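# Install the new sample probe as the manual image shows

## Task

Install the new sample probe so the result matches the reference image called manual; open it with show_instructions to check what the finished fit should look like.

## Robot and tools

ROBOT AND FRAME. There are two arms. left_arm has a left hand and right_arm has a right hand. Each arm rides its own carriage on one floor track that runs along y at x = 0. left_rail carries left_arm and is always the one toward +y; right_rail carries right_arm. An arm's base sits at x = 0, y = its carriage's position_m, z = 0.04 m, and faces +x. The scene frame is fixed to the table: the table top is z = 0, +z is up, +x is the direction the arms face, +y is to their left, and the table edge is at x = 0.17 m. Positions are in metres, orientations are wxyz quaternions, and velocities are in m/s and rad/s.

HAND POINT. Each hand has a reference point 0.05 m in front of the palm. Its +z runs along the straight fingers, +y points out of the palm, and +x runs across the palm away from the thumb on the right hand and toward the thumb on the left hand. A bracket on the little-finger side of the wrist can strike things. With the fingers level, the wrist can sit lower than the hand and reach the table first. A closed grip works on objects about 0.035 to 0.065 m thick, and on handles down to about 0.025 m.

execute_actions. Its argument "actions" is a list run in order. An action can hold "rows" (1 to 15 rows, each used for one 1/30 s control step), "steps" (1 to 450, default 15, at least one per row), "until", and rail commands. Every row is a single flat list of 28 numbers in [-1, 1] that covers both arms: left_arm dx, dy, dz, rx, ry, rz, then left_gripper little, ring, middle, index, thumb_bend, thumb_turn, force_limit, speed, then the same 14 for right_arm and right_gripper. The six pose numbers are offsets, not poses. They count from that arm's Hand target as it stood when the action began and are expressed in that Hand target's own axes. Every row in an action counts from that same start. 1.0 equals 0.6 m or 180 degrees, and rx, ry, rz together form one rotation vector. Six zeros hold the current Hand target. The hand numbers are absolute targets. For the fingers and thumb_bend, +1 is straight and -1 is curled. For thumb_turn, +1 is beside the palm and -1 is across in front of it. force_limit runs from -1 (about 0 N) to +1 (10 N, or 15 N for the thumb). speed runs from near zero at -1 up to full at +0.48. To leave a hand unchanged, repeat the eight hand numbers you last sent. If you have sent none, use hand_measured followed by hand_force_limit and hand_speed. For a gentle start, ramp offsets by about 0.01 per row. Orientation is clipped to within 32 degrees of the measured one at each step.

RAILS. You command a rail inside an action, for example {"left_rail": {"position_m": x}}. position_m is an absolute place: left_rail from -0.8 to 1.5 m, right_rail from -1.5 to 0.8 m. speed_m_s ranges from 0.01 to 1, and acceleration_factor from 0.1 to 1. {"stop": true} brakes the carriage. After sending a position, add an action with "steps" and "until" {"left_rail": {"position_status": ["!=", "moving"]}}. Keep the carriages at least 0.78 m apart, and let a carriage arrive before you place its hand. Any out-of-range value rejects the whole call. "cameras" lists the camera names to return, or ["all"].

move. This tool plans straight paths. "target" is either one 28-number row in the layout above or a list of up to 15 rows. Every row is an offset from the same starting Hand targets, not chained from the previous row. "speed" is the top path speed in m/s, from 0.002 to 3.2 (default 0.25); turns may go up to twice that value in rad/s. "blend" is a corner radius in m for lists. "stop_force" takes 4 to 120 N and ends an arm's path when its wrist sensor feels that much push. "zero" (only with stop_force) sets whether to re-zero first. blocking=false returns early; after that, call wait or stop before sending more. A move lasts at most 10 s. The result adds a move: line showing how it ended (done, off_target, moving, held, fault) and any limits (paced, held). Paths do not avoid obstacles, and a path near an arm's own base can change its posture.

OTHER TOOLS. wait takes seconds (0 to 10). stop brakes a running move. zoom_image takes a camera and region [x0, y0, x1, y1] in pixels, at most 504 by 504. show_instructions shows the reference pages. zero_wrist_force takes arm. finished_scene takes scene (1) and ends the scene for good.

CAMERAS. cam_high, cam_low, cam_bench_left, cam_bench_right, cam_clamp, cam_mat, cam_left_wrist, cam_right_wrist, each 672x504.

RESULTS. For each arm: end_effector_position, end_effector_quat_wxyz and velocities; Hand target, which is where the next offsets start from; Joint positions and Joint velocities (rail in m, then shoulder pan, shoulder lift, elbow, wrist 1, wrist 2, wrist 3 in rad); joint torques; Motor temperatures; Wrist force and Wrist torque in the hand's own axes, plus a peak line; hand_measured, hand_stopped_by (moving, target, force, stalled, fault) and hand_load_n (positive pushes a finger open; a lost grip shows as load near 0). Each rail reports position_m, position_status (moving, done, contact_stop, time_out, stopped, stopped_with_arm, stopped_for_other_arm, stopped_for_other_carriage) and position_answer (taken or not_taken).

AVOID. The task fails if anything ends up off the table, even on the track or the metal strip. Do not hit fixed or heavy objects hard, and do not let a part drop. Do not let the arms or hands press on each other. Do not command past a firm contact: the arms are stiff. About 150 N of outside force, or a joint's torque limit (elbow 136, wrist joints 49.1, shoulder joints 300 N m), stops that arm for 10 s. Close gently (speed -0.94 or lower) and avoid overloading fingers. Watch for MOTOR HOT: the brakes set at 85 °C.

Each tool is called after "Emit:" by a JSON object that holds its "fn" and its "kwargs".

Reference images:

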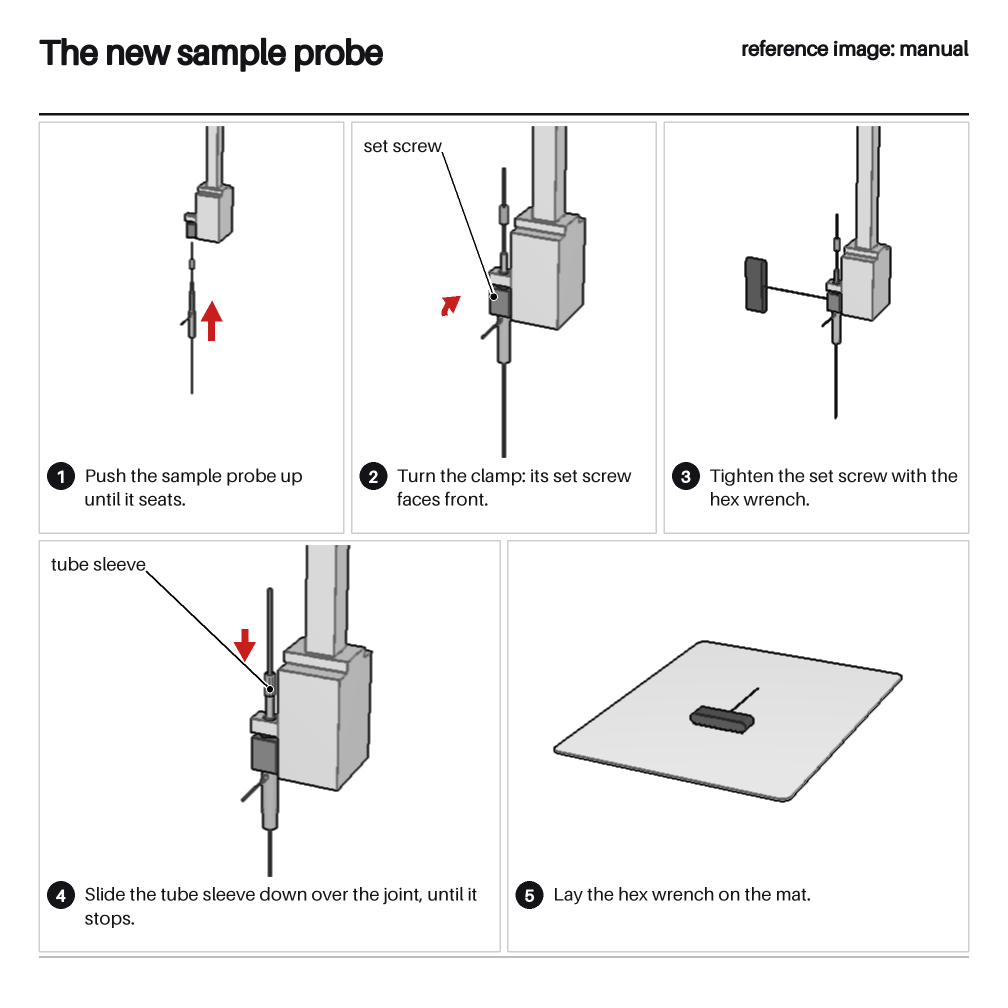

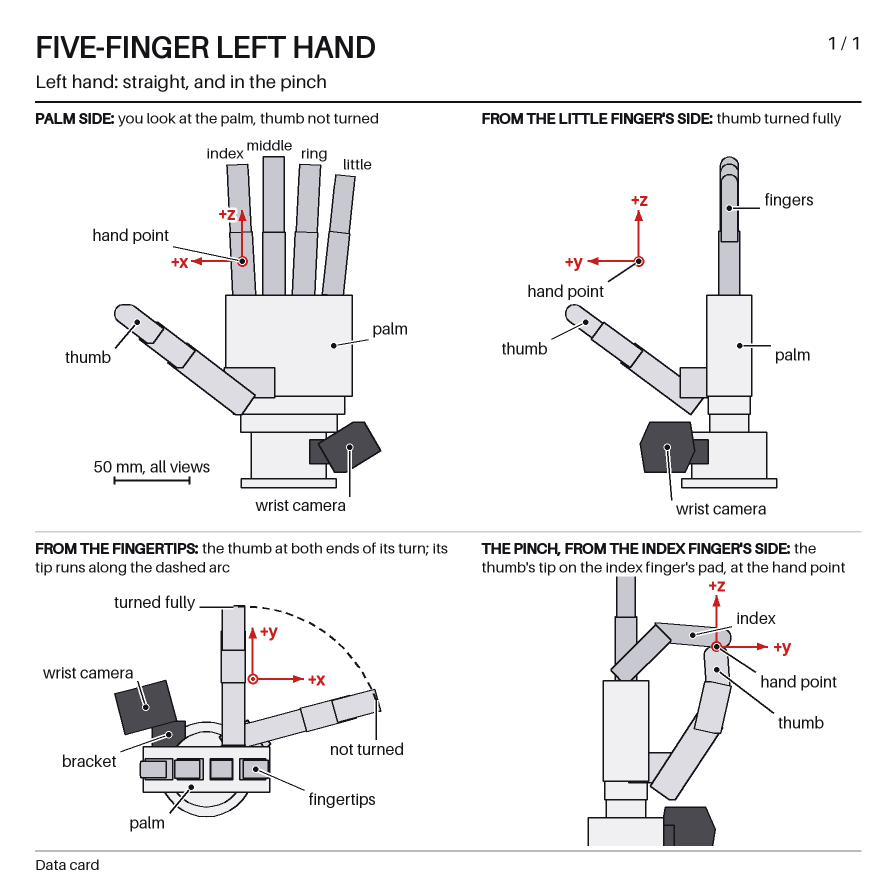

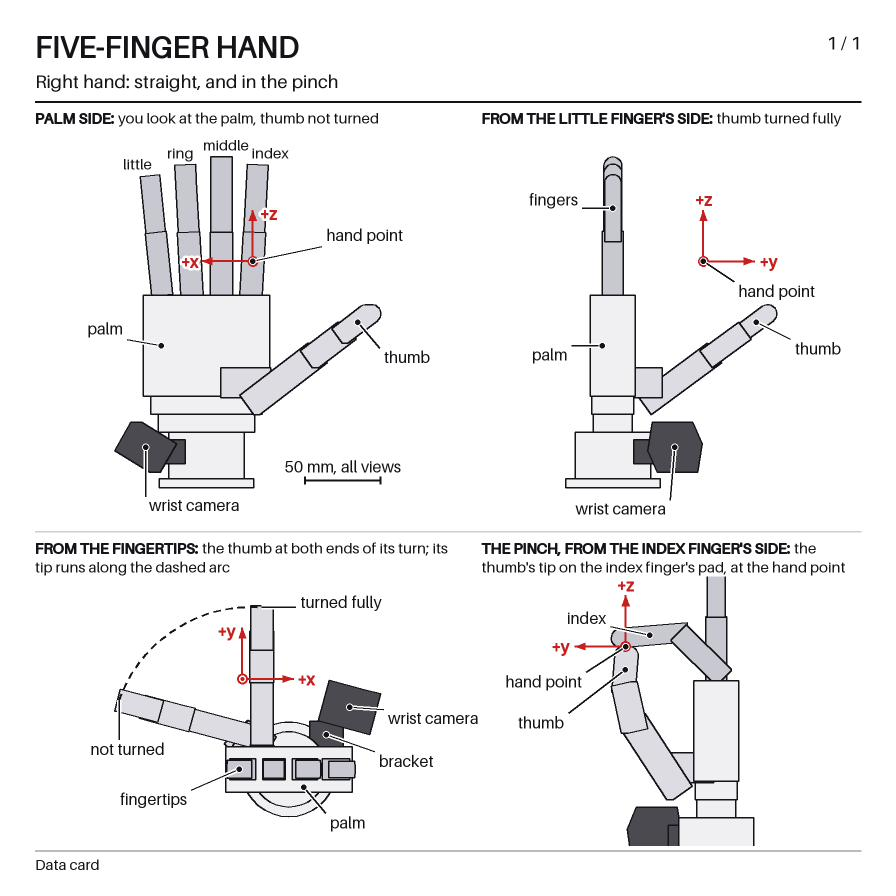

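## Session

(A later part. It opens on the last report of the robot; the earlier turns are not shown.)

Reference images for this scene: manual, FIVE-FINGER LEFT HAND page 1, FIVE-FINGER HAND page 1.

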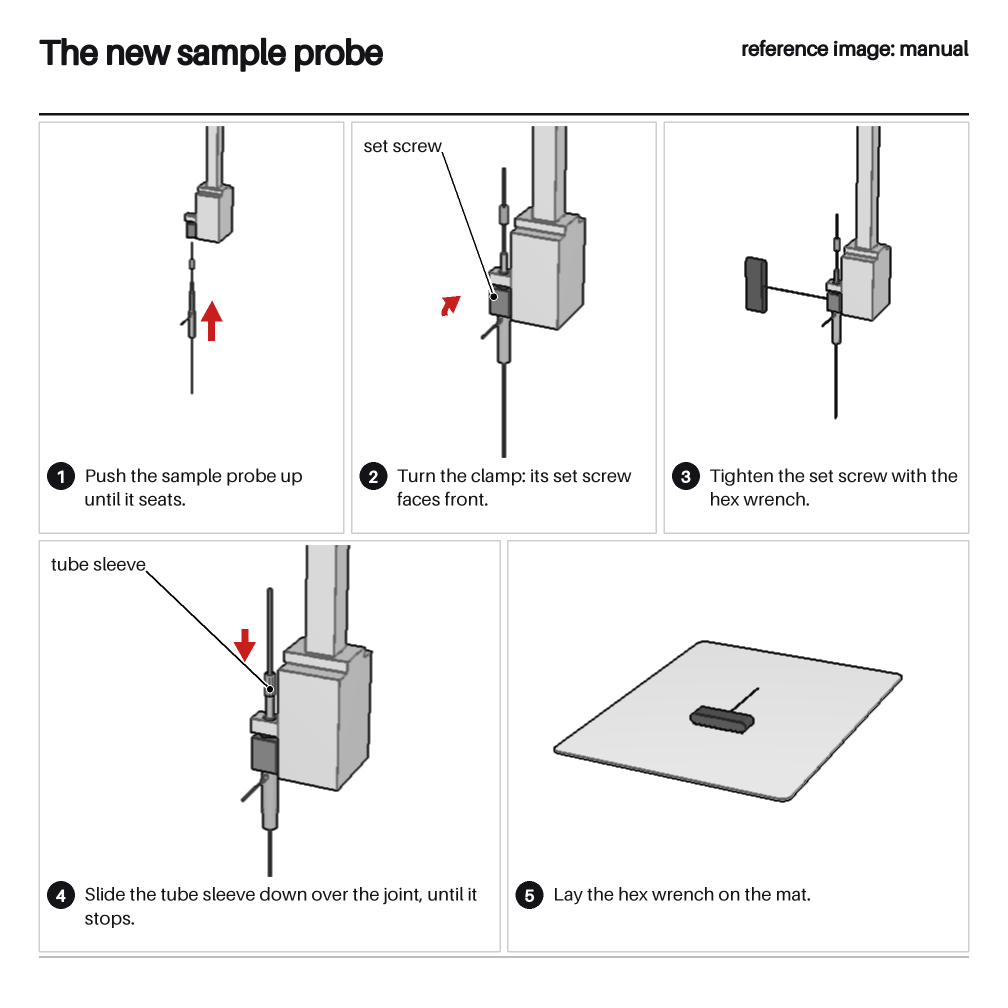

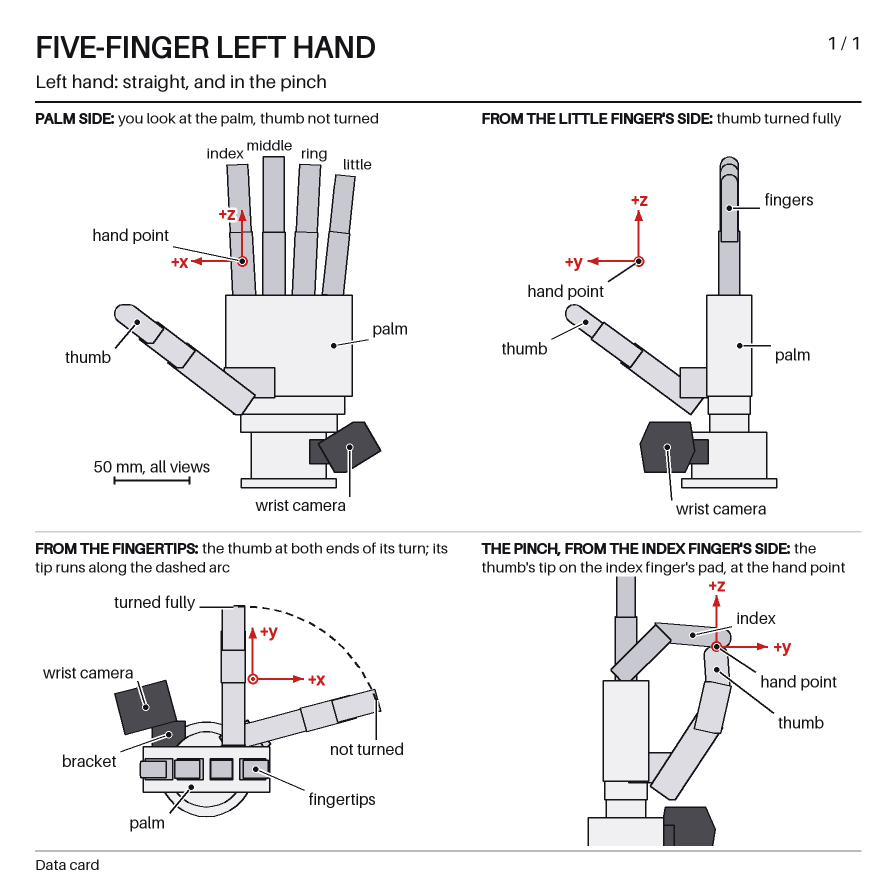

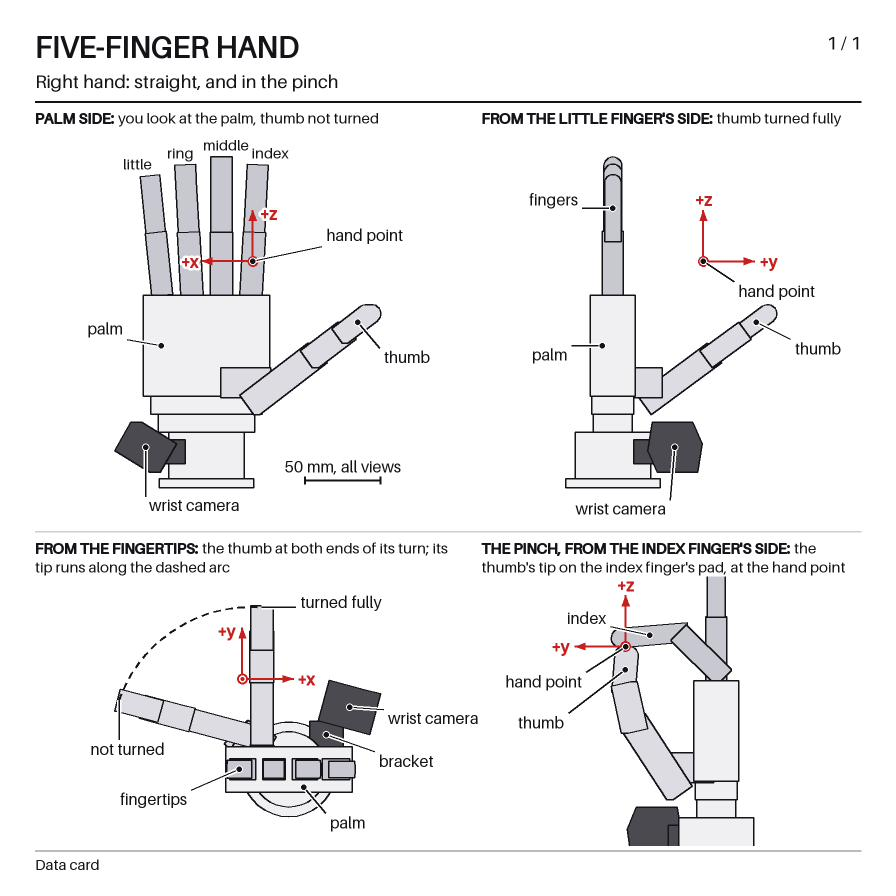

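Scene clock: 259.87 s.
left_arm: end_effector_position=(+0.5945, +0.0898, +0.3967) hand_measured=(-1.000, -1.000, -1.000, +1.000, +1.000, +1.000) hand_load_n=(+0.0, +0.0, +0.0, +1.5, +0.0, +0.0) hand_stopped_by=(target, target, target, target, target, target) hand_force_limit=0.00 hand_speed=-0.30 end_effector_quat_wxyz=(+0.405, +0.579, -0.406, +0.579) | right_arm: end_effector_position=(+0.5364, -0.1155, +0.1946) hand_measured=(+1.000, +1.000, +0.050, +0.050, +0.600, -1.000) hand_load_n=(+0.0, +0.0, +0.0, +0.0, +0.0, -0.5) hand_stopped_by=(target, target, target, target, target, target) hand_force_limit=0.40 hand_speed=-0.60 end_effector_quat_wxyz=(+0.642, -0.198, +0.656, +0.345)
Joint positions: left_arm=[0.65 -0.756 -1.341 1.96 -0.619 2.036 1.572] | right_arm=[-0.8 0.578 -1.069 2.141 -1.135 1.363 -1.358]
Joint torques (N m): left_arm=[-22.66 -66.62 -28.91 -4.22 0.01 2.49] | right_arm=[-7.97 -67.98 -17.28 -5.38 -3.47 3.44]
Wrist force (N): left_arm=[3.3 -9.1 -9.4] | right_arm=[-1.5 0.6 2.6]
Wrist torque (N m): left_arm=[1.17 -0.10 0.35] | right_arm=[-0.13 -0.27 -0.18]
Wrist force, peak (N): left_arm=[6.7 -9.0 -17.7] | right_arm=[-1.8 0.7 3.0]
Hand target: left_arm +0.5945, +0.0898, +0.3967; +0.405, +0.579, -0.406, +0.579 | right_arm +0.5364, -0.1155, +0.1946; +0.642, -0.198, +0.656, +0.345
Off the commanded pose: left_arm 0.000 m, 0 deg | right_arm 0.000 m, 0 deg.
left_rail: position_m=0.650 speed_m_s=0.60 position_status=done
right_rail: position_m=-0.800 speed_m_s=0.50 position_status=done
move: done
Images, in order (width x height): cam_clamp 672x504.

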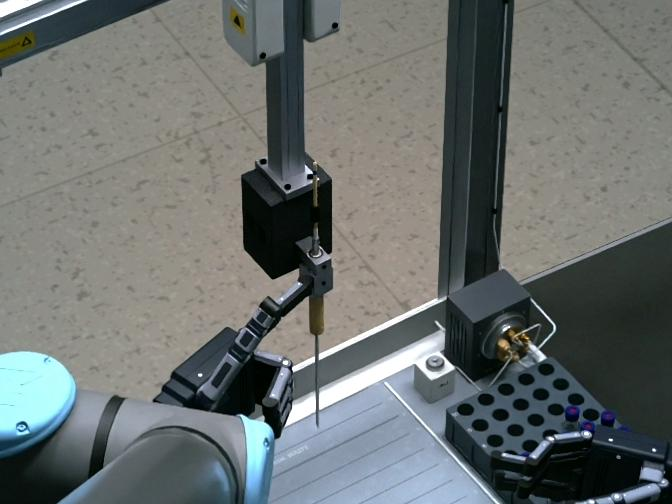

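Emit:
{"fn": "move", "kwargs": {"target": [[0,-0.00467,-0.01285,0,0,0,-1,-1,-1,1,1,1,0,-0.3,0,0,0,0,0,0,1,1,0.05,0.05,0.6,-1,0.4,-0.6],[0,-0.0219,-0.00658,0,0,0,-1,-1,-1,1,1,1,0,-0.3,0,0,0,0,0,0,1,1,0.05,0.05,0.6,-1,0.4,-0.6]], "speed": 0.04}}

Emit:
{"fn": "move", "kwargs": {"target": [[0,0.00302,0.0083,0,0,0,-1,-1,-1,1,1,1,0,-0.3,0,0,0,0,0,0,1,1,0.05,0.05,0.6,-1,0.4,-0.6],[0,0.00086,0.0121,0,0,0,-1,-1,-1,1,1,1,0,-0.3,0,0,0,0,0,0,1,1,0.05,0.05,0.6,-1,0.4,-0.6]], "speed": 0.006, "stop_force": 28, "cameras": ["cam_clamp"]}}

Emit:
{"fn": "zoom_image", "kwargs": {"camera": "cam_clamp", "region": [290, 250, 340, 300]}}

Scene clock: 261.80 s.
left_arm: end_effector_position=(+0.6054, +0.0980, +0.3967) hand_measured=(-1.000, -1.000, -1.000, +1.000, +1.000, +1.000) hand_load_n=(+0.0, +0.0, +0.0, +0.0, +0.0, +0.0) hand_stopped_by=(target, target, target, target, target, target) hand_force_limit=0.00 hand_speed=-0.30 end_effector_quat_wxyz=(+0.405, +0.579, -0.406, +0.579) | right_arm: end_effector_position=(+0.5364, -0.1155, +0.1946) hand_measured=(+1.000, +1.000, +0.050, +0.050, +0.600, -1.000) hand_load_n=(+0.0, +0.0, +0.0, +0.0, +0.0, +0.0) hand_stopped_by=(target, target, target, target, target, target) hand_force_limit=0.40 hand_speed=-0.60 end_effector_quat_wxyz=(+0.642, -0.198, +0.656, +0.345)
Joint positions: left_arm=[0.65 -0.734 -1.332 1.948 -0.616 2.058 1.572] | right_arm=[-0.8 0.578 -1.069 2.141 -1.135 1.363 -1.358]
Joint torques (N m): left_arm=[14.71 -44.98 -42.76 0.57 3.06 1.9] | right_arm=[-6.66 -68.13 -17.28 -5.38 -3.51 3.18]
Wrist force (N): left_arm=[2.1 0.4 2.5] | right_arm=[-1.2 0.3 2.8]
Wrist torque (N m): left_arm=[-0.02 -0.03 0.27] | right_arm=[-0.19 -0.32 -0.17]
Wrist force, peak (N): left_arm=[3.6 -9.2 -9.9] | right_arm=[-1.3 0.2 3.3]
Hand target: left_arm +0.6055, +0.0980, +0.3967; +0.405, +0.579, -0.406, +0.579 | right_arm +0.5364, -0.1155, +0.1946; +0.642, -0.198, +0.656, +0.345
Off the commanded pose: left_arm 0.000 m, 0 deg | right_arm 0.000 m, 0 deg.
left_rail: position_m=0.650 speed_m_s=0.60 position_status=done
right_rail: position_m=-0.800 speed_m_s=0.50 position_status=done
move: done

Scene clock: 263.93 s.
left_arm: end_effector_position=(+0.6075, +0.0909, +0.3967) hand_measured=(-1.000, -1.000, -1.000, +1.000, +1.000, +1.000) hand_load_n=(+0.0, +0.0, +0.0, +0.0, +0.0, +0.0) hand_stopped_by=(target, target, target, target, target, target) hand_force_limit=0.00 hand_speed=-0.30 end_effector_quat_wxyz=(+0.405, +0.579, -0.406, +0.579) | right_arm: end_effector_position=(+0.5364, -0.1155, +0.1946) hand_measured=(+1.000, +1.000, +0.050, +0.050, +0.600, -1.000) hand_load_n=(+0.5, +0.0, +0.0, +0.0, +0.0, +0.0) hand_stopped_by=(target, target, target, target, target, target) hand_force_limit=0.40 hand_speed=-0.60 end_effector_quat_wxyz=(+0.642, -0.198, +0.656, +0.345)
Joint positions: left_arm=[0.65 -0.74 -1.325 1.938 -0.614 2.052 1.572] | right_arm=[-0.8 0.578 -1.069 2.141 -1.135 1.363 -1.358]
Joint torques (N m): left_arm=[3.88 -38.84 -46.41 -0.08 2.72 1.6] | right_arm=[-7.67 -67.57 -16.8 -5.17 -3.61 3.52]
Wrist force (N): left_arm=[3.2 -1.4 -15.0] | right_arm=[-1.2 0.6 2.5]
Wrist torque (N m): left_arm=[1.04 0.08 0.37] | right_arm=[-0.12 -0.31 -0.16]
Wrist force, peak (N): left_arm=[3.9 -2.2 -15.7] | right_arm=[-1.2 0.7 3.3]
Hand target: left_arm +0.6075, +0.0910, +0.3967; +0.405, +0.579, -0.406, +0.579 | right_arm +0.5364, -0.1155, +0.1946; +0.642, -0.198, +0.656, +0.345
Off the commanded pose: left_arm 0.000 m, 0 deg | right_arm 0.000 m, 0 deg.
left_rail: position_m=0.650 speed_m_s=0.60 position_status=done
right_rail: position_m=-0.800 speed_m_s=0.50 position_status=done
move: done
Images, in order (width x height): cam_clamp 672x504.

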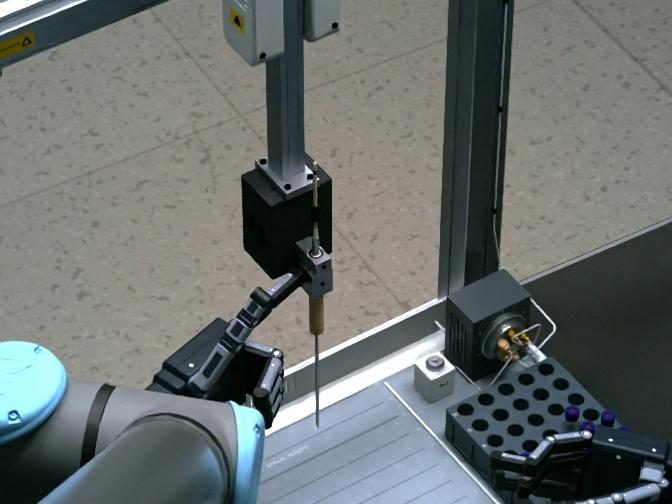

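Scaled by 10.080 from the camera's 672x504 image, which has a finer 960x720 frame.

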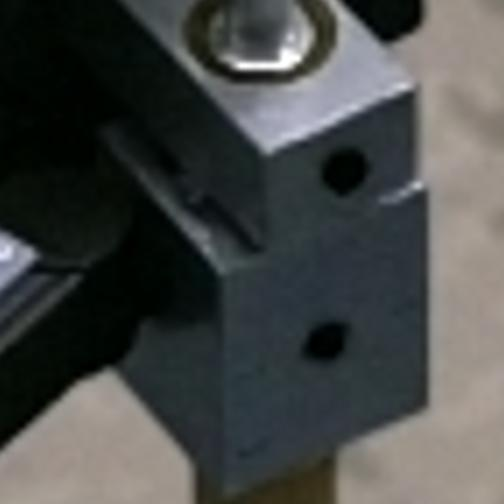

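Emit:
{"fn": "move", "kwargs": {"target": [0,0,-0.1,0,0,0,-1,-1,-1,1,1,1,0,-0.3,0,0,0,0,0,0,1,1,0.05,0.05,0.6,-1,0.4,-0.6], "speed": 0.1, "cameras": ["cam_clamp","cam_mat","cam_high"]}}

Emit:
{"fn": "zoom_image", "kwargs": {"camera": "cam_clamp", "region": [290, 235, 340, 285]}}

Emit:
{"fn": "zoom_image", "kwargs": {"camera": "cam_mat", "region": [240, 200, 440, 400]}}

Scene clock: 265.27 s.
left_arm: end_effector_position=(+0.5869, +0.1472, +0.3967) hand_measured=(-1.000, -1.000, -1.000, +1.000, +1.000, +1.000) hand_load_n=(+0.0, +0.0, +0.0, +0.0, +0.0, +0.0) hand_stopped_by=(target, target, target, target, target, target) hand_force_limit=0.00 hand_speed=-0.30 end_effector_quat_wxyz=(+0.405, +0.579, -0.406, +0.579) | right_arm: end_effector_position=(+0.5364, -0.1155, +0.1946) hand_measured=(+1.000, +1.000, +0.050, +0.050, +0.600, -1.000) hand_load_n=(+0.0, +0.0, +0.0, +0.0, +0.0, +0.0) hand_stopped_by=(target, target, target, target, target, target) hand_force_limit=0.40 hand_speed=-0.60 end_effector_quat_wxyz=(+0.642, -0.198, +0.656, +0.345)
Joint positions: left_arm=[0.65 -0.692 -1.388 2.02 -0.631 2.101 1.572] | right_arm=[-0.8 0.578 -1.069 2.141 -1.135 1.363 -1.358]
Joint torques (N m): left_arm=[13.11 -62.69 -27.04 -4.04 3.33 2.47] | right_arm=[-8.37 -67.93 -17.22 -5.28 -3.48 3.28]
Wrist force (N): left_arm=[2.2 0.3 2.3] | right_arm=[-1.4 0.5 3.1]
Wrist torque (N m): left_arm=[-0.01 -0.03 0.32] | right_arm=[-0.18 -0.30 -0.18]
Wrist force, peak (N): left_arm=[3.9 -1.3 -14.7] | right_arm=[-1.9 0.8 3.1]
Hand target: left_arm +0.5869, +0.1473, +0.3967; +0.405, +0.579, -0.406, +0.579 | right_arm +0.5364, -0.1155, +0.1946; +0.642, -0.198, +0.656, +0.345
Off the commanded pose: left_arm 0.000 m, 0 deg | right_arm 0.000 m, 0 deg.
left_rail: position_m=0.650 speed_m_s=0.60 position_status=done
right_rail: position_m=-0.800 speed_m_s=0.50 position_status=done
move: done
Images, in order (width x height): cam_high 672x504, cam_clamp 672x504, cam_mat 672x504.

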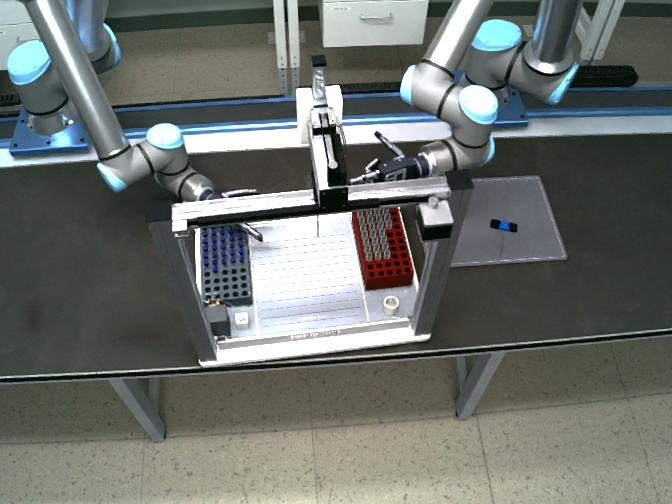

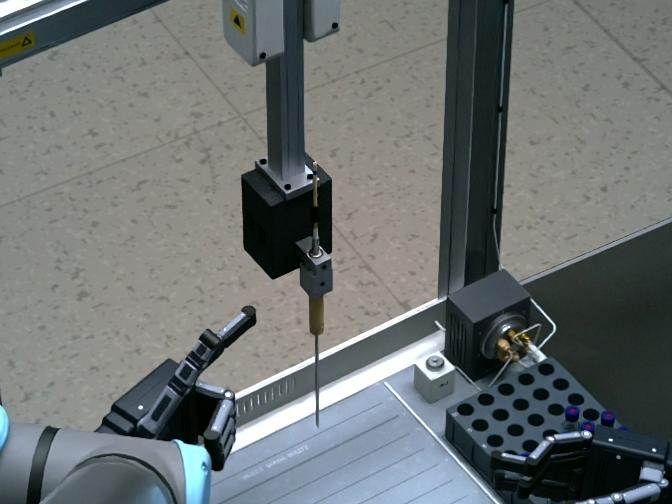

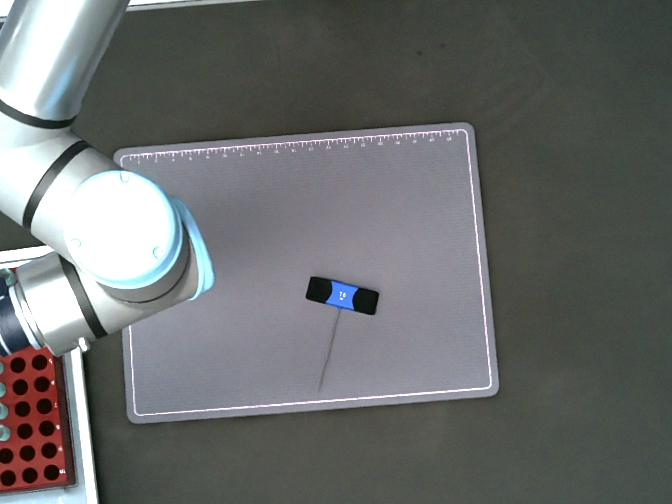

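Scaled by 10.080 from the camera's 672x504 image, which has a finer 960x720 frame.

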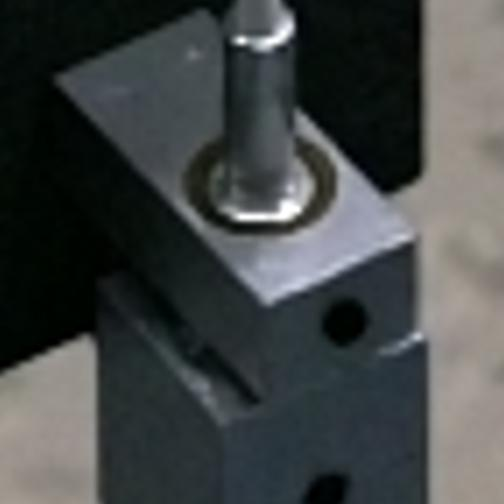

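Scaled by 2.520 from the camera's 672x504 image, which has a finer 960x720 frame.

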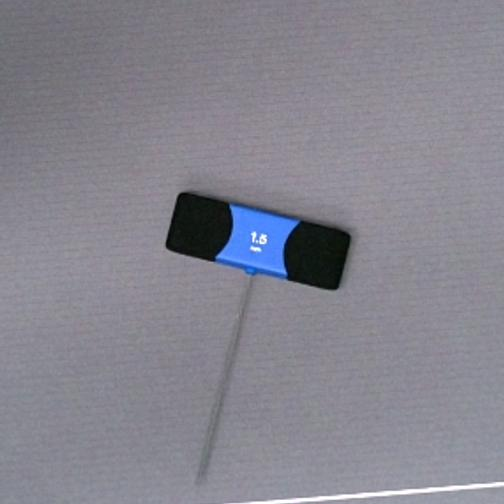

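Emit:
{"fn": "move", "kwargs": {"target": [[-0.0778,0.0990,-0.3956,0.061,-0.1587,0.1959,1,1,0.4,0.4,0.8,-1,0,0,0,0,0,0,0,0,1,1,0.05,0.05,0.6,-1,0.4,-0.6],[-0.4112,-0.1642,-0.7239,0.1220,-0.3173,0.3918,1,1,0.4,0.4,0.8,-1,0,0,0,0,0,0,0,0,1,1,0.05,0.05,0.6,-1,0.4,-0.6]], "speed": 0.3, "blend": [0.06,0], "cameras": ["cam_mat","cam_left_wrist","cam_bench_left","cam_high"]}}

Scene clock: 271.83 s.
left_arm: end_effector_position=(+0.5311, +0.5893, +0.1502) hand_measured=(+1.000, +1.000, +0.400, +0.400, +0.800, -1.000) hand_load_n=(+0.0, +0.0, +0.0, +0.0, +0.0, +0.0) hand_stopped_by=(target, target, target, target, target, target) hand_force_limit=0.00 hand_speed=0.00 end_effector_quat_wxyz=(+0.320, -0.501, +0.678, -0.432) | right_arm: end_effector_position=(+0.5364, -0.1155, +0.1946) hand_measured=(+1.000, +1.000, +0.050, +0.050, +0.600, -1.000) hand_load_n=(+0.0, +0.0, +0.0, -0.5, +0.0, +0.0) hand_stopped_by=(target, target, target, target, target, target) hand_force_limit=0.40 hand_speed=-0.60 end_effector_quat_wxyz=(+0.642, -0.198, +0.656, +0.345)
Joint positions: left_arm=[0.65 -0.452 -1.682 2.467 -0.344 1.429 3.076] | right_arm=[-0.8 0.578 -1.069 2.141 -1.135 1.363 -1.358]
Joint torques (N m): left_arm=[11.75 -4.53 -20.27 -2.55 3.23 4.47] | right_arm=[-6.86 -69.31 -17.4 -5.13 -3.34 3.26]
Wrist force (N): left_arm=[0.2 -0.6 2.3] | right_arm=[-1.3 0.5 2.8]
Wrist torque (N m): left_arm=[-0.03 0.07 0.04] | right_arm=[-0.16 -0.31 -0.17]
Wrist force, peak (N): left_arm=[1.9 -0.3 4.0] | right_arm=[-1.7 0.8 3.2]
Hand target: left_arm +0.5311, +0.5893, +0.1501; +0.320, -0.501, +0.678, -0.432 | right_arm +0.5364, -0.1155, +0.1946; +0.642, -0.198, +0.656, +0.345
Off the commanded pose: left_arm 0.000 m, 0 deg | right_arm 0.000 m, 0 deg.
left_rail: position_m=0.650 speed_m_s=0.60 position_status=done
right_rail: position_m=-0.800 speed_m_s=0.50 position_status=done
move: done
Images, in order (width x height): cam_high 672x504, cam_bench_left 672x504, cam_mat 672x504, cam_left_wrist 672x504.

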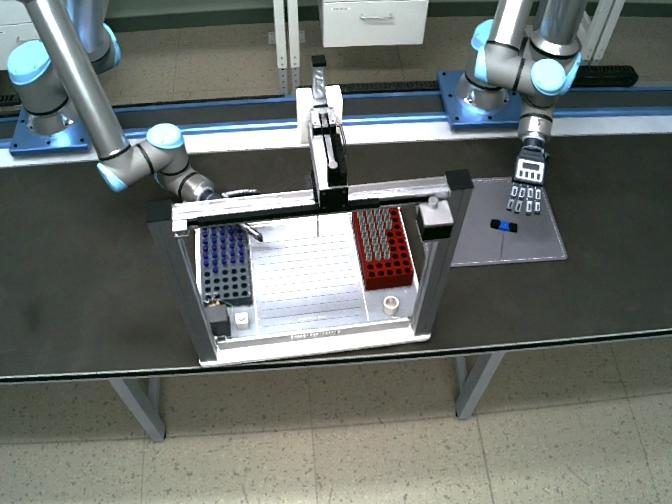

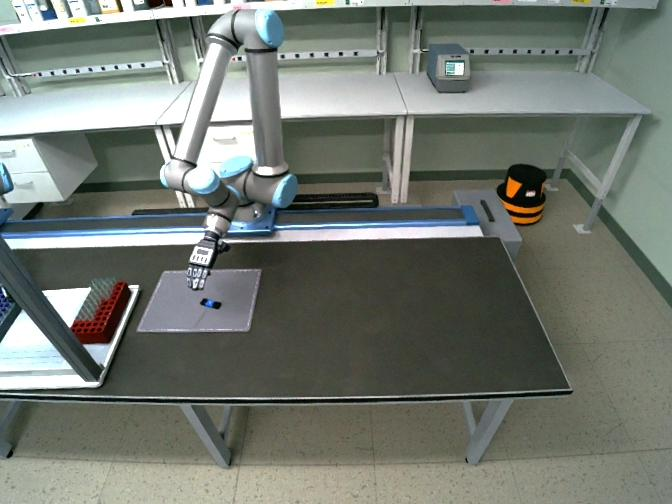

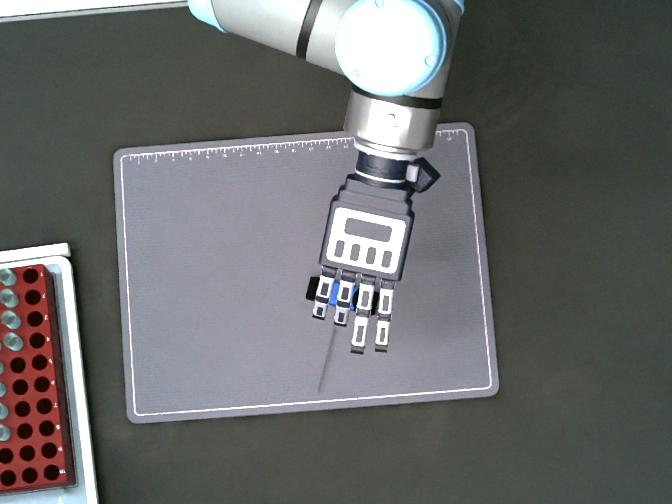

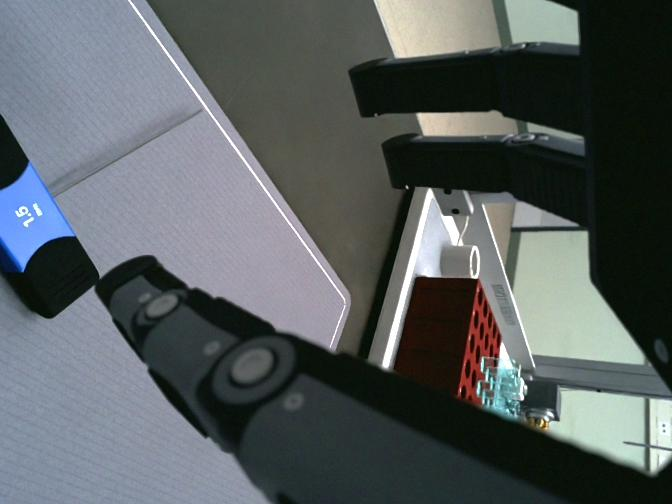

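Emit:
{"fn": "move", "kwargs": {"target": [0,0.1359,0.0634,0,0,0,1,1,0.4,0.4,0.8,-1,0,0,0,0,0,0,0,0,1,1,0.05,0.05,0.6,-1,0.4,-0.6], "speed": 0.1, "cameras": ["cam_mat","cam_left_wrist"]}}

Emit:
{"fn": "zoom_image", "kwargs": {"camera": "cam_mat", "region": [270, 220, 420, 370]}}

Scene clock: 273.73 s.
left_arm: end_effector_position=(+0.5312, +0.5893, +0.0602) hand_measured=(+1.000, +1.000, +0.400, +0.400, +0.800, -1.000) hand_load_n=(+0.0, +0.0, +0.0, +0.0, +0.0, +0.0) hand_stopped_by=(target, target, target, target, target, target) hand_force_limit=0.00 hand_speed=0.00 end_effector_quat_wxyz=(+0.320, -0.501, +0.678, -0.432) | right_arm: end_effector_position=(+0.5364, -0.1155, +0.1946) hand_measured=(+1.000, +1.000, +0.050, +0.050, +0.600, -1.000) hand_load_n=(+0.0, +0.0, +0.0, +0.0, +0.0, +0.0) hand_stopped_by=(target, target, target, target, target, target) hand_force_limit=0.40 hand_speed=-0.60 end_effector_quat_wxyz=(+0.642, -0.198, +0.656, +0.345)
Joint positions: left_arm=[0.65 -0.452 -1.487 2.535 -0.608 1.429 3.076] | right_arm=[-0.8 0.578 -1.069 2.141 -1.135 1.363 -1.358]
Joint torques (N m): left_arm=[12.58 -13.05 -11.21 -2.58 3.5 3.91] | right_arm=[-7.67 -68.72 -17.47 -5.08 -3.59 3.42]
Wrist force (N): left_arm=[0.1 -1.5 3.0] | right_arm=[-1.5 0.4 2.7]
Wrist torque (N m): left_arm=[-0.22 0.15 0.06] | right_arm=[-0.17 -0.27 -0.19]
Wrist force, peak (N): left_arm=[-0.4 -1.4 3.1] | right_arm=[-1.8 0.4 3.1]
Hand target: left_arm +0.5313, +0.5893, +0.0601; +0.320, -0.501, +0.678, -0.432 | right_arm +0.5364, -0.1155, +0.1946; +0.642, -0.198, +0.656, +0.345
Off the commanded pose: left_arm 0.000 m, 0 deg | right_arm 0.000 m, 0 deg.
left_rail: position_m=0.650 speed_m_s=0.60 position_status=done
right_rail: position_m=-0.800 speed_m_s=0.50 position_status=done
move: done
Images, in order (width x height): cam_mat 672x504, cam_left_wrist 672x504.

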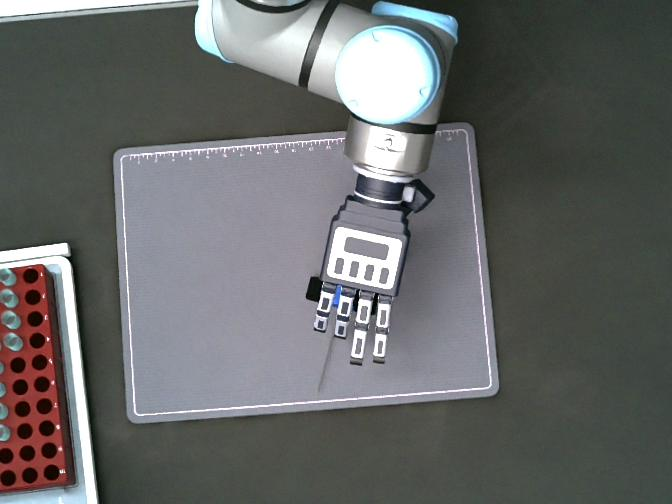

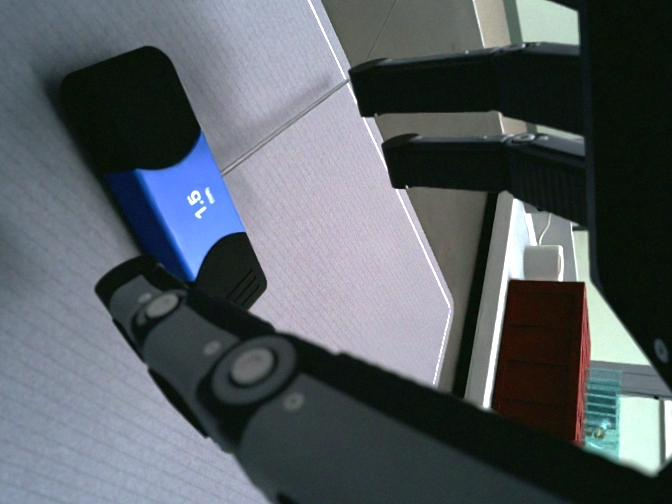

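Scaled by 3.360 from the camera's 672x504 image, which has a finer 960x720 frame.

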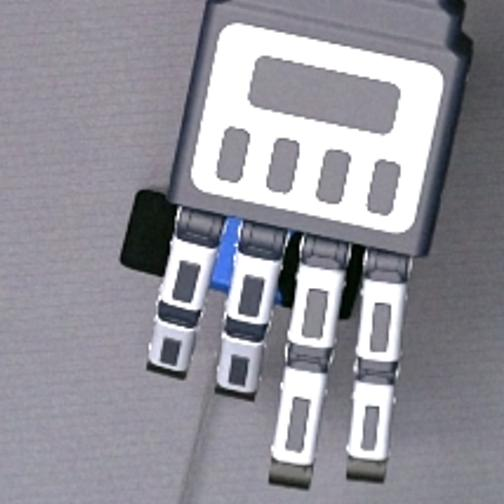

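Emit:
{"fn": "zoom_image", "kwargs": {"camera": "cam_left_wrist", "region": [40, 20, 290, 330]}}

Scaled by 1.626 from the camera's 672x504 image, which has a finer 960x720 frame.

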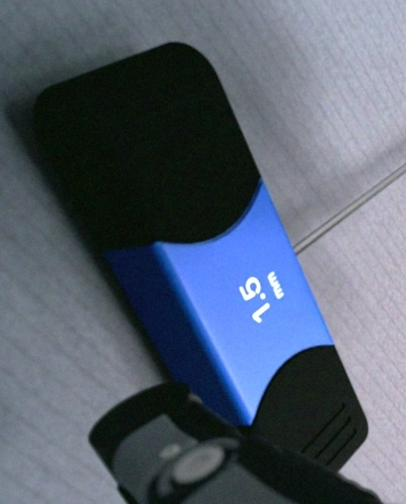

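Emit:
{"fn": "move", "kwargs": {"target": [-0.00733,0.01034,0.03697,0,0,0.1389,1,1,-0.3,0,0.8,-1,0,0,0,0,0,0,0,0,1,1,0.05,0.05,0.6,-1,0.4,-0.6], "speed": 0.1, "cameras": ["cam_mat","cam_left_wrist"]}}

Emit:
{"fn": "zoom_image", "kwargs": {"camera": "cam_mat", "region": [270, 220, 420, 370]}}

Emit:
{"fn": "zoom_image", "kwargs": {"camera": "cam_left_wrist", "region": [40, 20, 400, 380]}}

Scene clock: 278.83 s.
left_arm: end_effector_position=(+0.5493, +0.5884, +0.0452) hand_measured=(+1.000, +1.000, -0.300, +0.000, +0.800, -1.000) hand_load_n=(+0.0, +0.0, +0.0, +0.0, +0.0, +0.0) hand_stopped_by=(target, target, target, target, target, target) hand_force_limit=0.00 hand_speed=0.00 end_effector_quat_wxyz=(+0.406, -0.343, +0.770, -0.352) | right_arm: end_effector_position=(+0.5364, -0.1155, +0.1946) hand_measured=(+1.000, +1.000, +0.050, +0.050, +0.600, -1.000) hand_load_n=(+0.0, +0.0, +0.0, +0.0, +0.0, +0.0) hand_stopped_by=(target, target, target, target, target, target) hand_force_limit=0.40 hand_speed=-0.60 end_effector_quat_wxyz=(+0.642, -0.198, +0.656, +0.345)
Joint positions: left_arm=[0.65 -0.519 -1.447 2.517 -0.625 1.369 3.483] | right_arm=[-0.8 0.578 -1.069 2.141 -1.135 1.363 -1.358]
Joint torques (N m): left_arm=[-11.75 -17.17 -27.16 -2.23 -3.24 3.97] | right_arm=[-6.47 -67.54 -17.4 -4.84 -3.4 3.41]
Wrist force (N): left_arm=[-0.6 -1.9 2.7] | right_arm=[-1.1 0.9 2.4]
Wrist torque (N m): left_arm=[-0.27 0.17 -0.02] | right_arm=[-0.07 -0.32 -0.14]
Wrist force, peak (N): left_arm=[-0.3 -2.2 3.3] | right_arm=[-1.7 0.6 3.1]
Hand target: left_arm +0.5493, +0.5884, +0.0452; +0.406, -0.343, +0.770, -0.352 | right_arm +0.5364, -0.1155, +0.1946; +0.642, -0.198, +0.656, +0.345
Off the commanded pose: left_arm 0.000 m, 0 deg | right_arm 0.000 m, 0 deg.
left_rail: position_m=0.650 speed_m_s=0.60 position_status=done
right_rail: position_m=-0.800 speed_m_s=0.50 position_status=done
move: done
Images, in order (width x height): cam_mat 672x504, cam_left_wrist 672x504.

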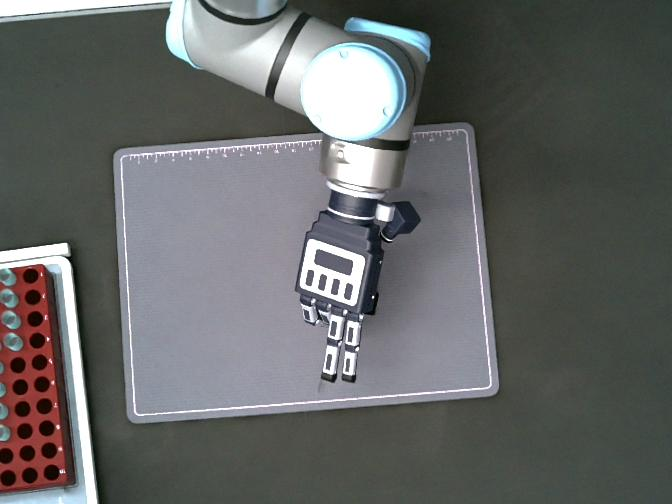

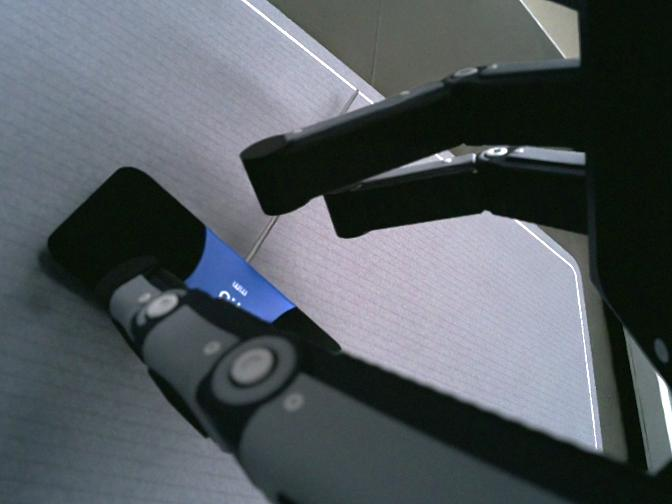

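Scaled by 3.360 from the camera's 672x504 image, which has a finer 960x720 frame.

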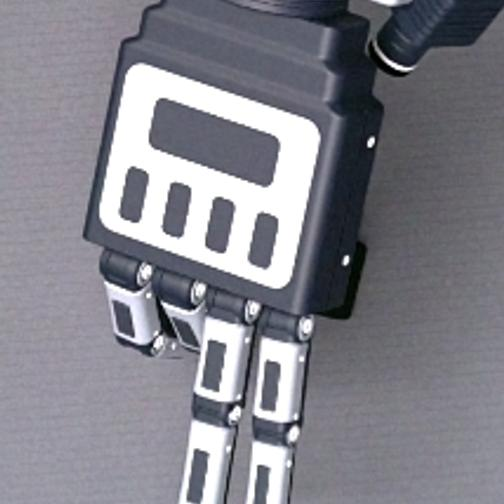

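Scaled by 1.400 from the camera's 672x504 image, which has a finer 960x720 frame.

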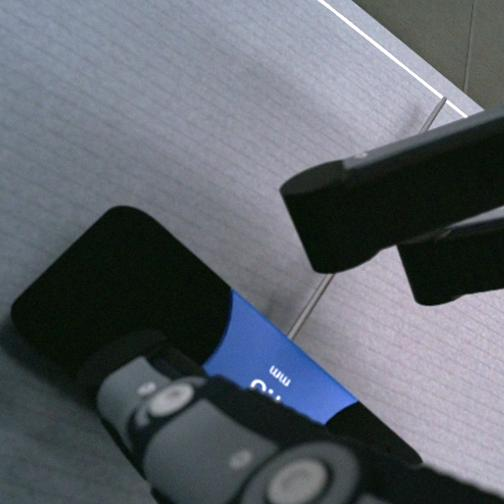

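Emit:
{"fn": "move", "kwargs": {"target": [0.0097,0.0208,0.0107,0,0,0,1,1,-0.3,0,0.8,-0.83,0,0,0,0,0,0,0,0,1,1,0.05,0.05,0.6,-1,0.4,-0.6], "speed": 0.05, "stop_force": 4, "cameras": ["cam_mat","cam_left_wrist"]}}

Emit:
{"fn": "zoom_image", "kwargs": {"camera": "cam_left_wrist", "region": [40, 20, 400, 380]}}

Scene clock: 297.37 s.
left_arm: end_effector_position=(+0.5493, +0.5884, +0.0300) hand_measured=(+1.000, +1.000, -0.300, +0.000, +0.800, -0.830) hand_load_n=(+0.0, -0.5, +0.0, +0.0, +0.0, +0.0) hand_stopped_by=(target, target, target, target, target, target) hand_force_limit=0.00 hand_speed=0.00 end_effector_quat_wxyz=(+0.406, -0.343, +0.770, -0.352) | right_arm: end_effector_position=(+0.5364, -0.1155, +0.1946) hand_measured=(+1.000, +1.000, +0.050, +0.050, +0.600, -1.000) hand_load_n=(+0.0, +0.0, +0.0, +0.0, +0.0, +0.0) hand_stopped_by=(target, target, target, target, target, target) hand_force_limit=0.40 hand_speed=-0.60 end_effector_quat_wxyz=(+0.642, -0.198, +0.656, +0.345)
Joint positions: left_arm=[0.65 -0.519 -1.409 2.524 -0.67 1.369 3.483] | right_arm=[-0.8 0.578 -1.069 2.141 -1.135 1.363 -1.358]
Joint torques (N m): left_arm=[7.13 -17.58 -8.73 -2.58 2.1 3.96] | right_arm=[-5.71 -67.93 -17.32 -4.84 -3.51 3.22]
Wrist force (N): left_arm=[-0.2 -0.3 2.5] | right_arm=[-1.4 0.6 2.7]
Wrist torque (N m): left_arm=[-0.02 0.11 -0.08] | right_arm=[-0.15 -0.28 -0.18]
Wrist force, peak (N): left_arm=[-1.0 -1.9 2.9] | right_arm=[-1.8 0.6 3.0]
Hand target: left_arm +0.5493, +0.5884, +0.0300; +0.406, -0.343, +0.770, -0.352 | right_arm +0.5364, -0.1155, +0.1946; +0.642, -0.198, +0.656, +0.345
Off the commanded pose: left_arm 0.000 m, 0 deg | right_arm 0.000 m, 0 deg.
left_rail: position_m=0.650 speed_m_s=0.60 position_status=done
right_rail: position_m=-0.800 speed_m_s=0.50 position_status=done
move: done
Images, in order (width x height): cam_mat 672x504, cam_left_wrist 672x504.

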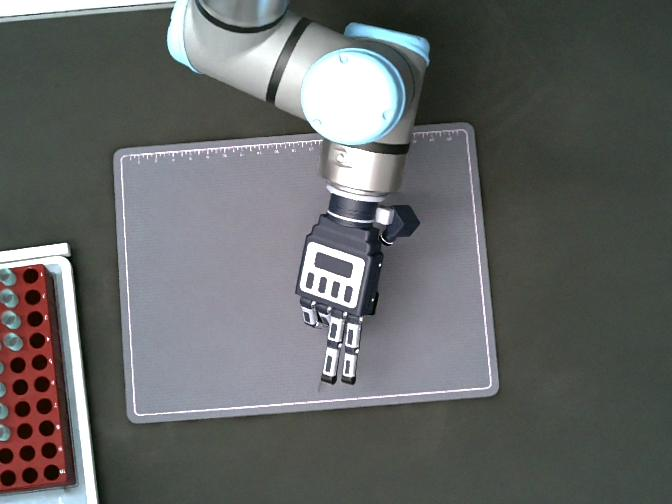

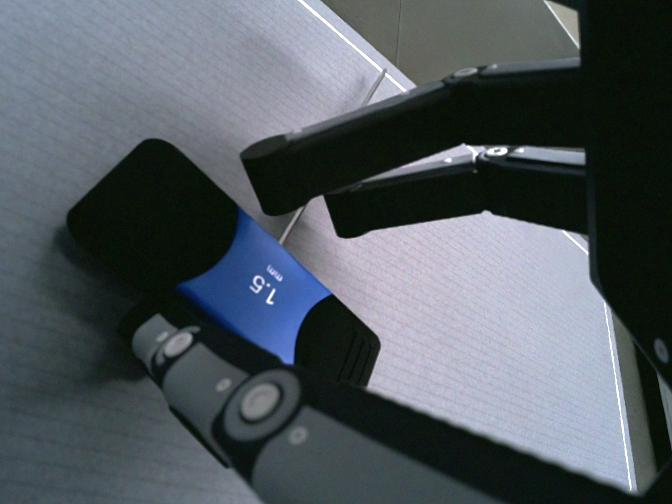

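Scaled by 1.400 from the camera's 672x504 image, which has a finer 960x720 frame.

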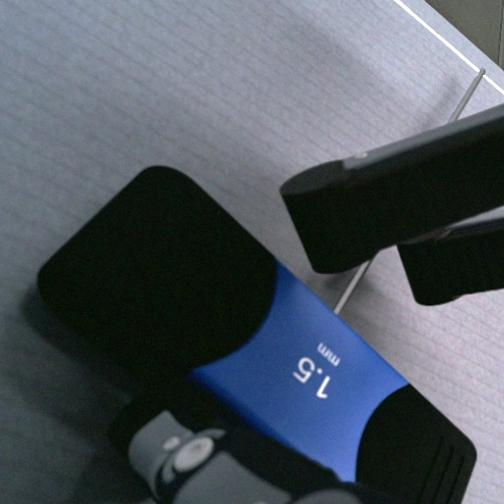

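Emit:
{"fn": "execute_actions", "kwargs": {"actions": [{"rows":[[0,0,0,0,0,0,1,1,-0.3,0,0.7,-0.6,0,0,0,0,0,0,0,0,1,1,0.05,0.05,0.6,-1,0.4,-0.6]],"steps":30}], "cameras": ["cam_left_wrist"]}}

Scene clock: 299.10 s.
left_arm: end_effector_position=(+0.5493, +0.5884, +0.0300) hand_measured=(+1.000, +1.000, -0.300, +0.000, +0.700, -0.600) hand_load_n=(+0.0, +0.0, +0.0, +0.0, +0.0, +0.0) hand_stopped_by=(target, target, target, target, target, target) hand_force_limit=0.00 hand_speed=0.00 end_effector_quat_wxyz=(+0.406, -0.343, +0.770, -0.352) | right_arm: end_effector_position=(+0.5364, -0.1155, +0.1946) hand_measured=(+1.000, +1.000, +0.050, +0.050, +0.600, -1.000) hand_load_n=(+0.0, +0.0, +0.0, +0.0, +0.0, -0.5) hand_stopped_by=(target, target, target, target, target, target) hand_force_limit=0.40 hand_speed=-0.60 end_effector_quat_wxyz=(+0.642, -0.198, +0.656, +0.345)
Joint positions: left_arm=[0.65 -0.519 -1.409 2.524 -0.67 1.369 3.483] | right_arm=[-0.8 0.578 -1.069 2.141 -1.135 1.363 -1.358]
Joint torques (N m): left_arm=[5.95 -18.54 -10.86 -2.02 2.75 3.56] | right_arm=[-7.22 -68.68 -17.47 -4.85 -3.64 3.33]
Wrist force (N): left_arm=[-0.3 -1.0 2.5] | right_arm=[-1.2 0.6 3.0]
Wrist torque (N m): left_arm=[-0.11 0.12 -0.07] | right_arm=[-0.17 -0.33 -0.17]
Wrist force, peak (N): left_arm=[-0.5 -1.2 2.9] | right_arm=[-1.5 0.7 3.3]
Hand target: left_arm +0.5493, +0.5884, +0.0300; +0.406, -0.343, +0.770, -0.352 | right_arm +0.5364, -0.1155, +0.1946; +0.642, -0.198, +0.656, +0.345
Off the commanded pose: left_arm 0.000 m, 0 deg | right_arm 0.000 m, 0 deg.
left_rail: position_m=0.650 speed_m_s=0.60 position_status=done
right_rail: position_m=-0.800 speed_m_s=0.50 position_status=done
Images, in order (width x height): cam_left_wrist 672x504.

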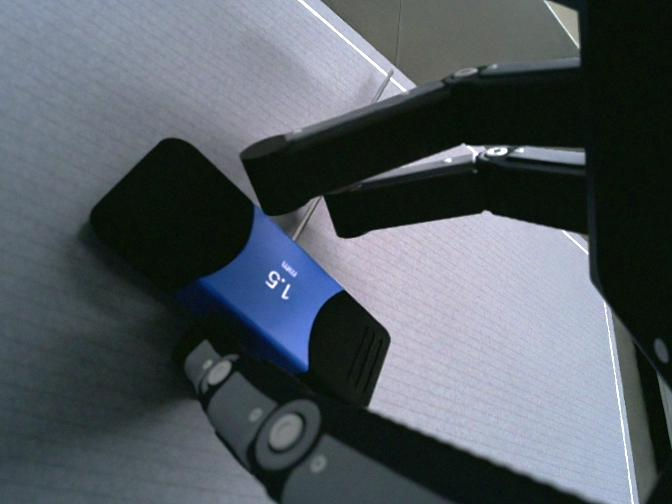

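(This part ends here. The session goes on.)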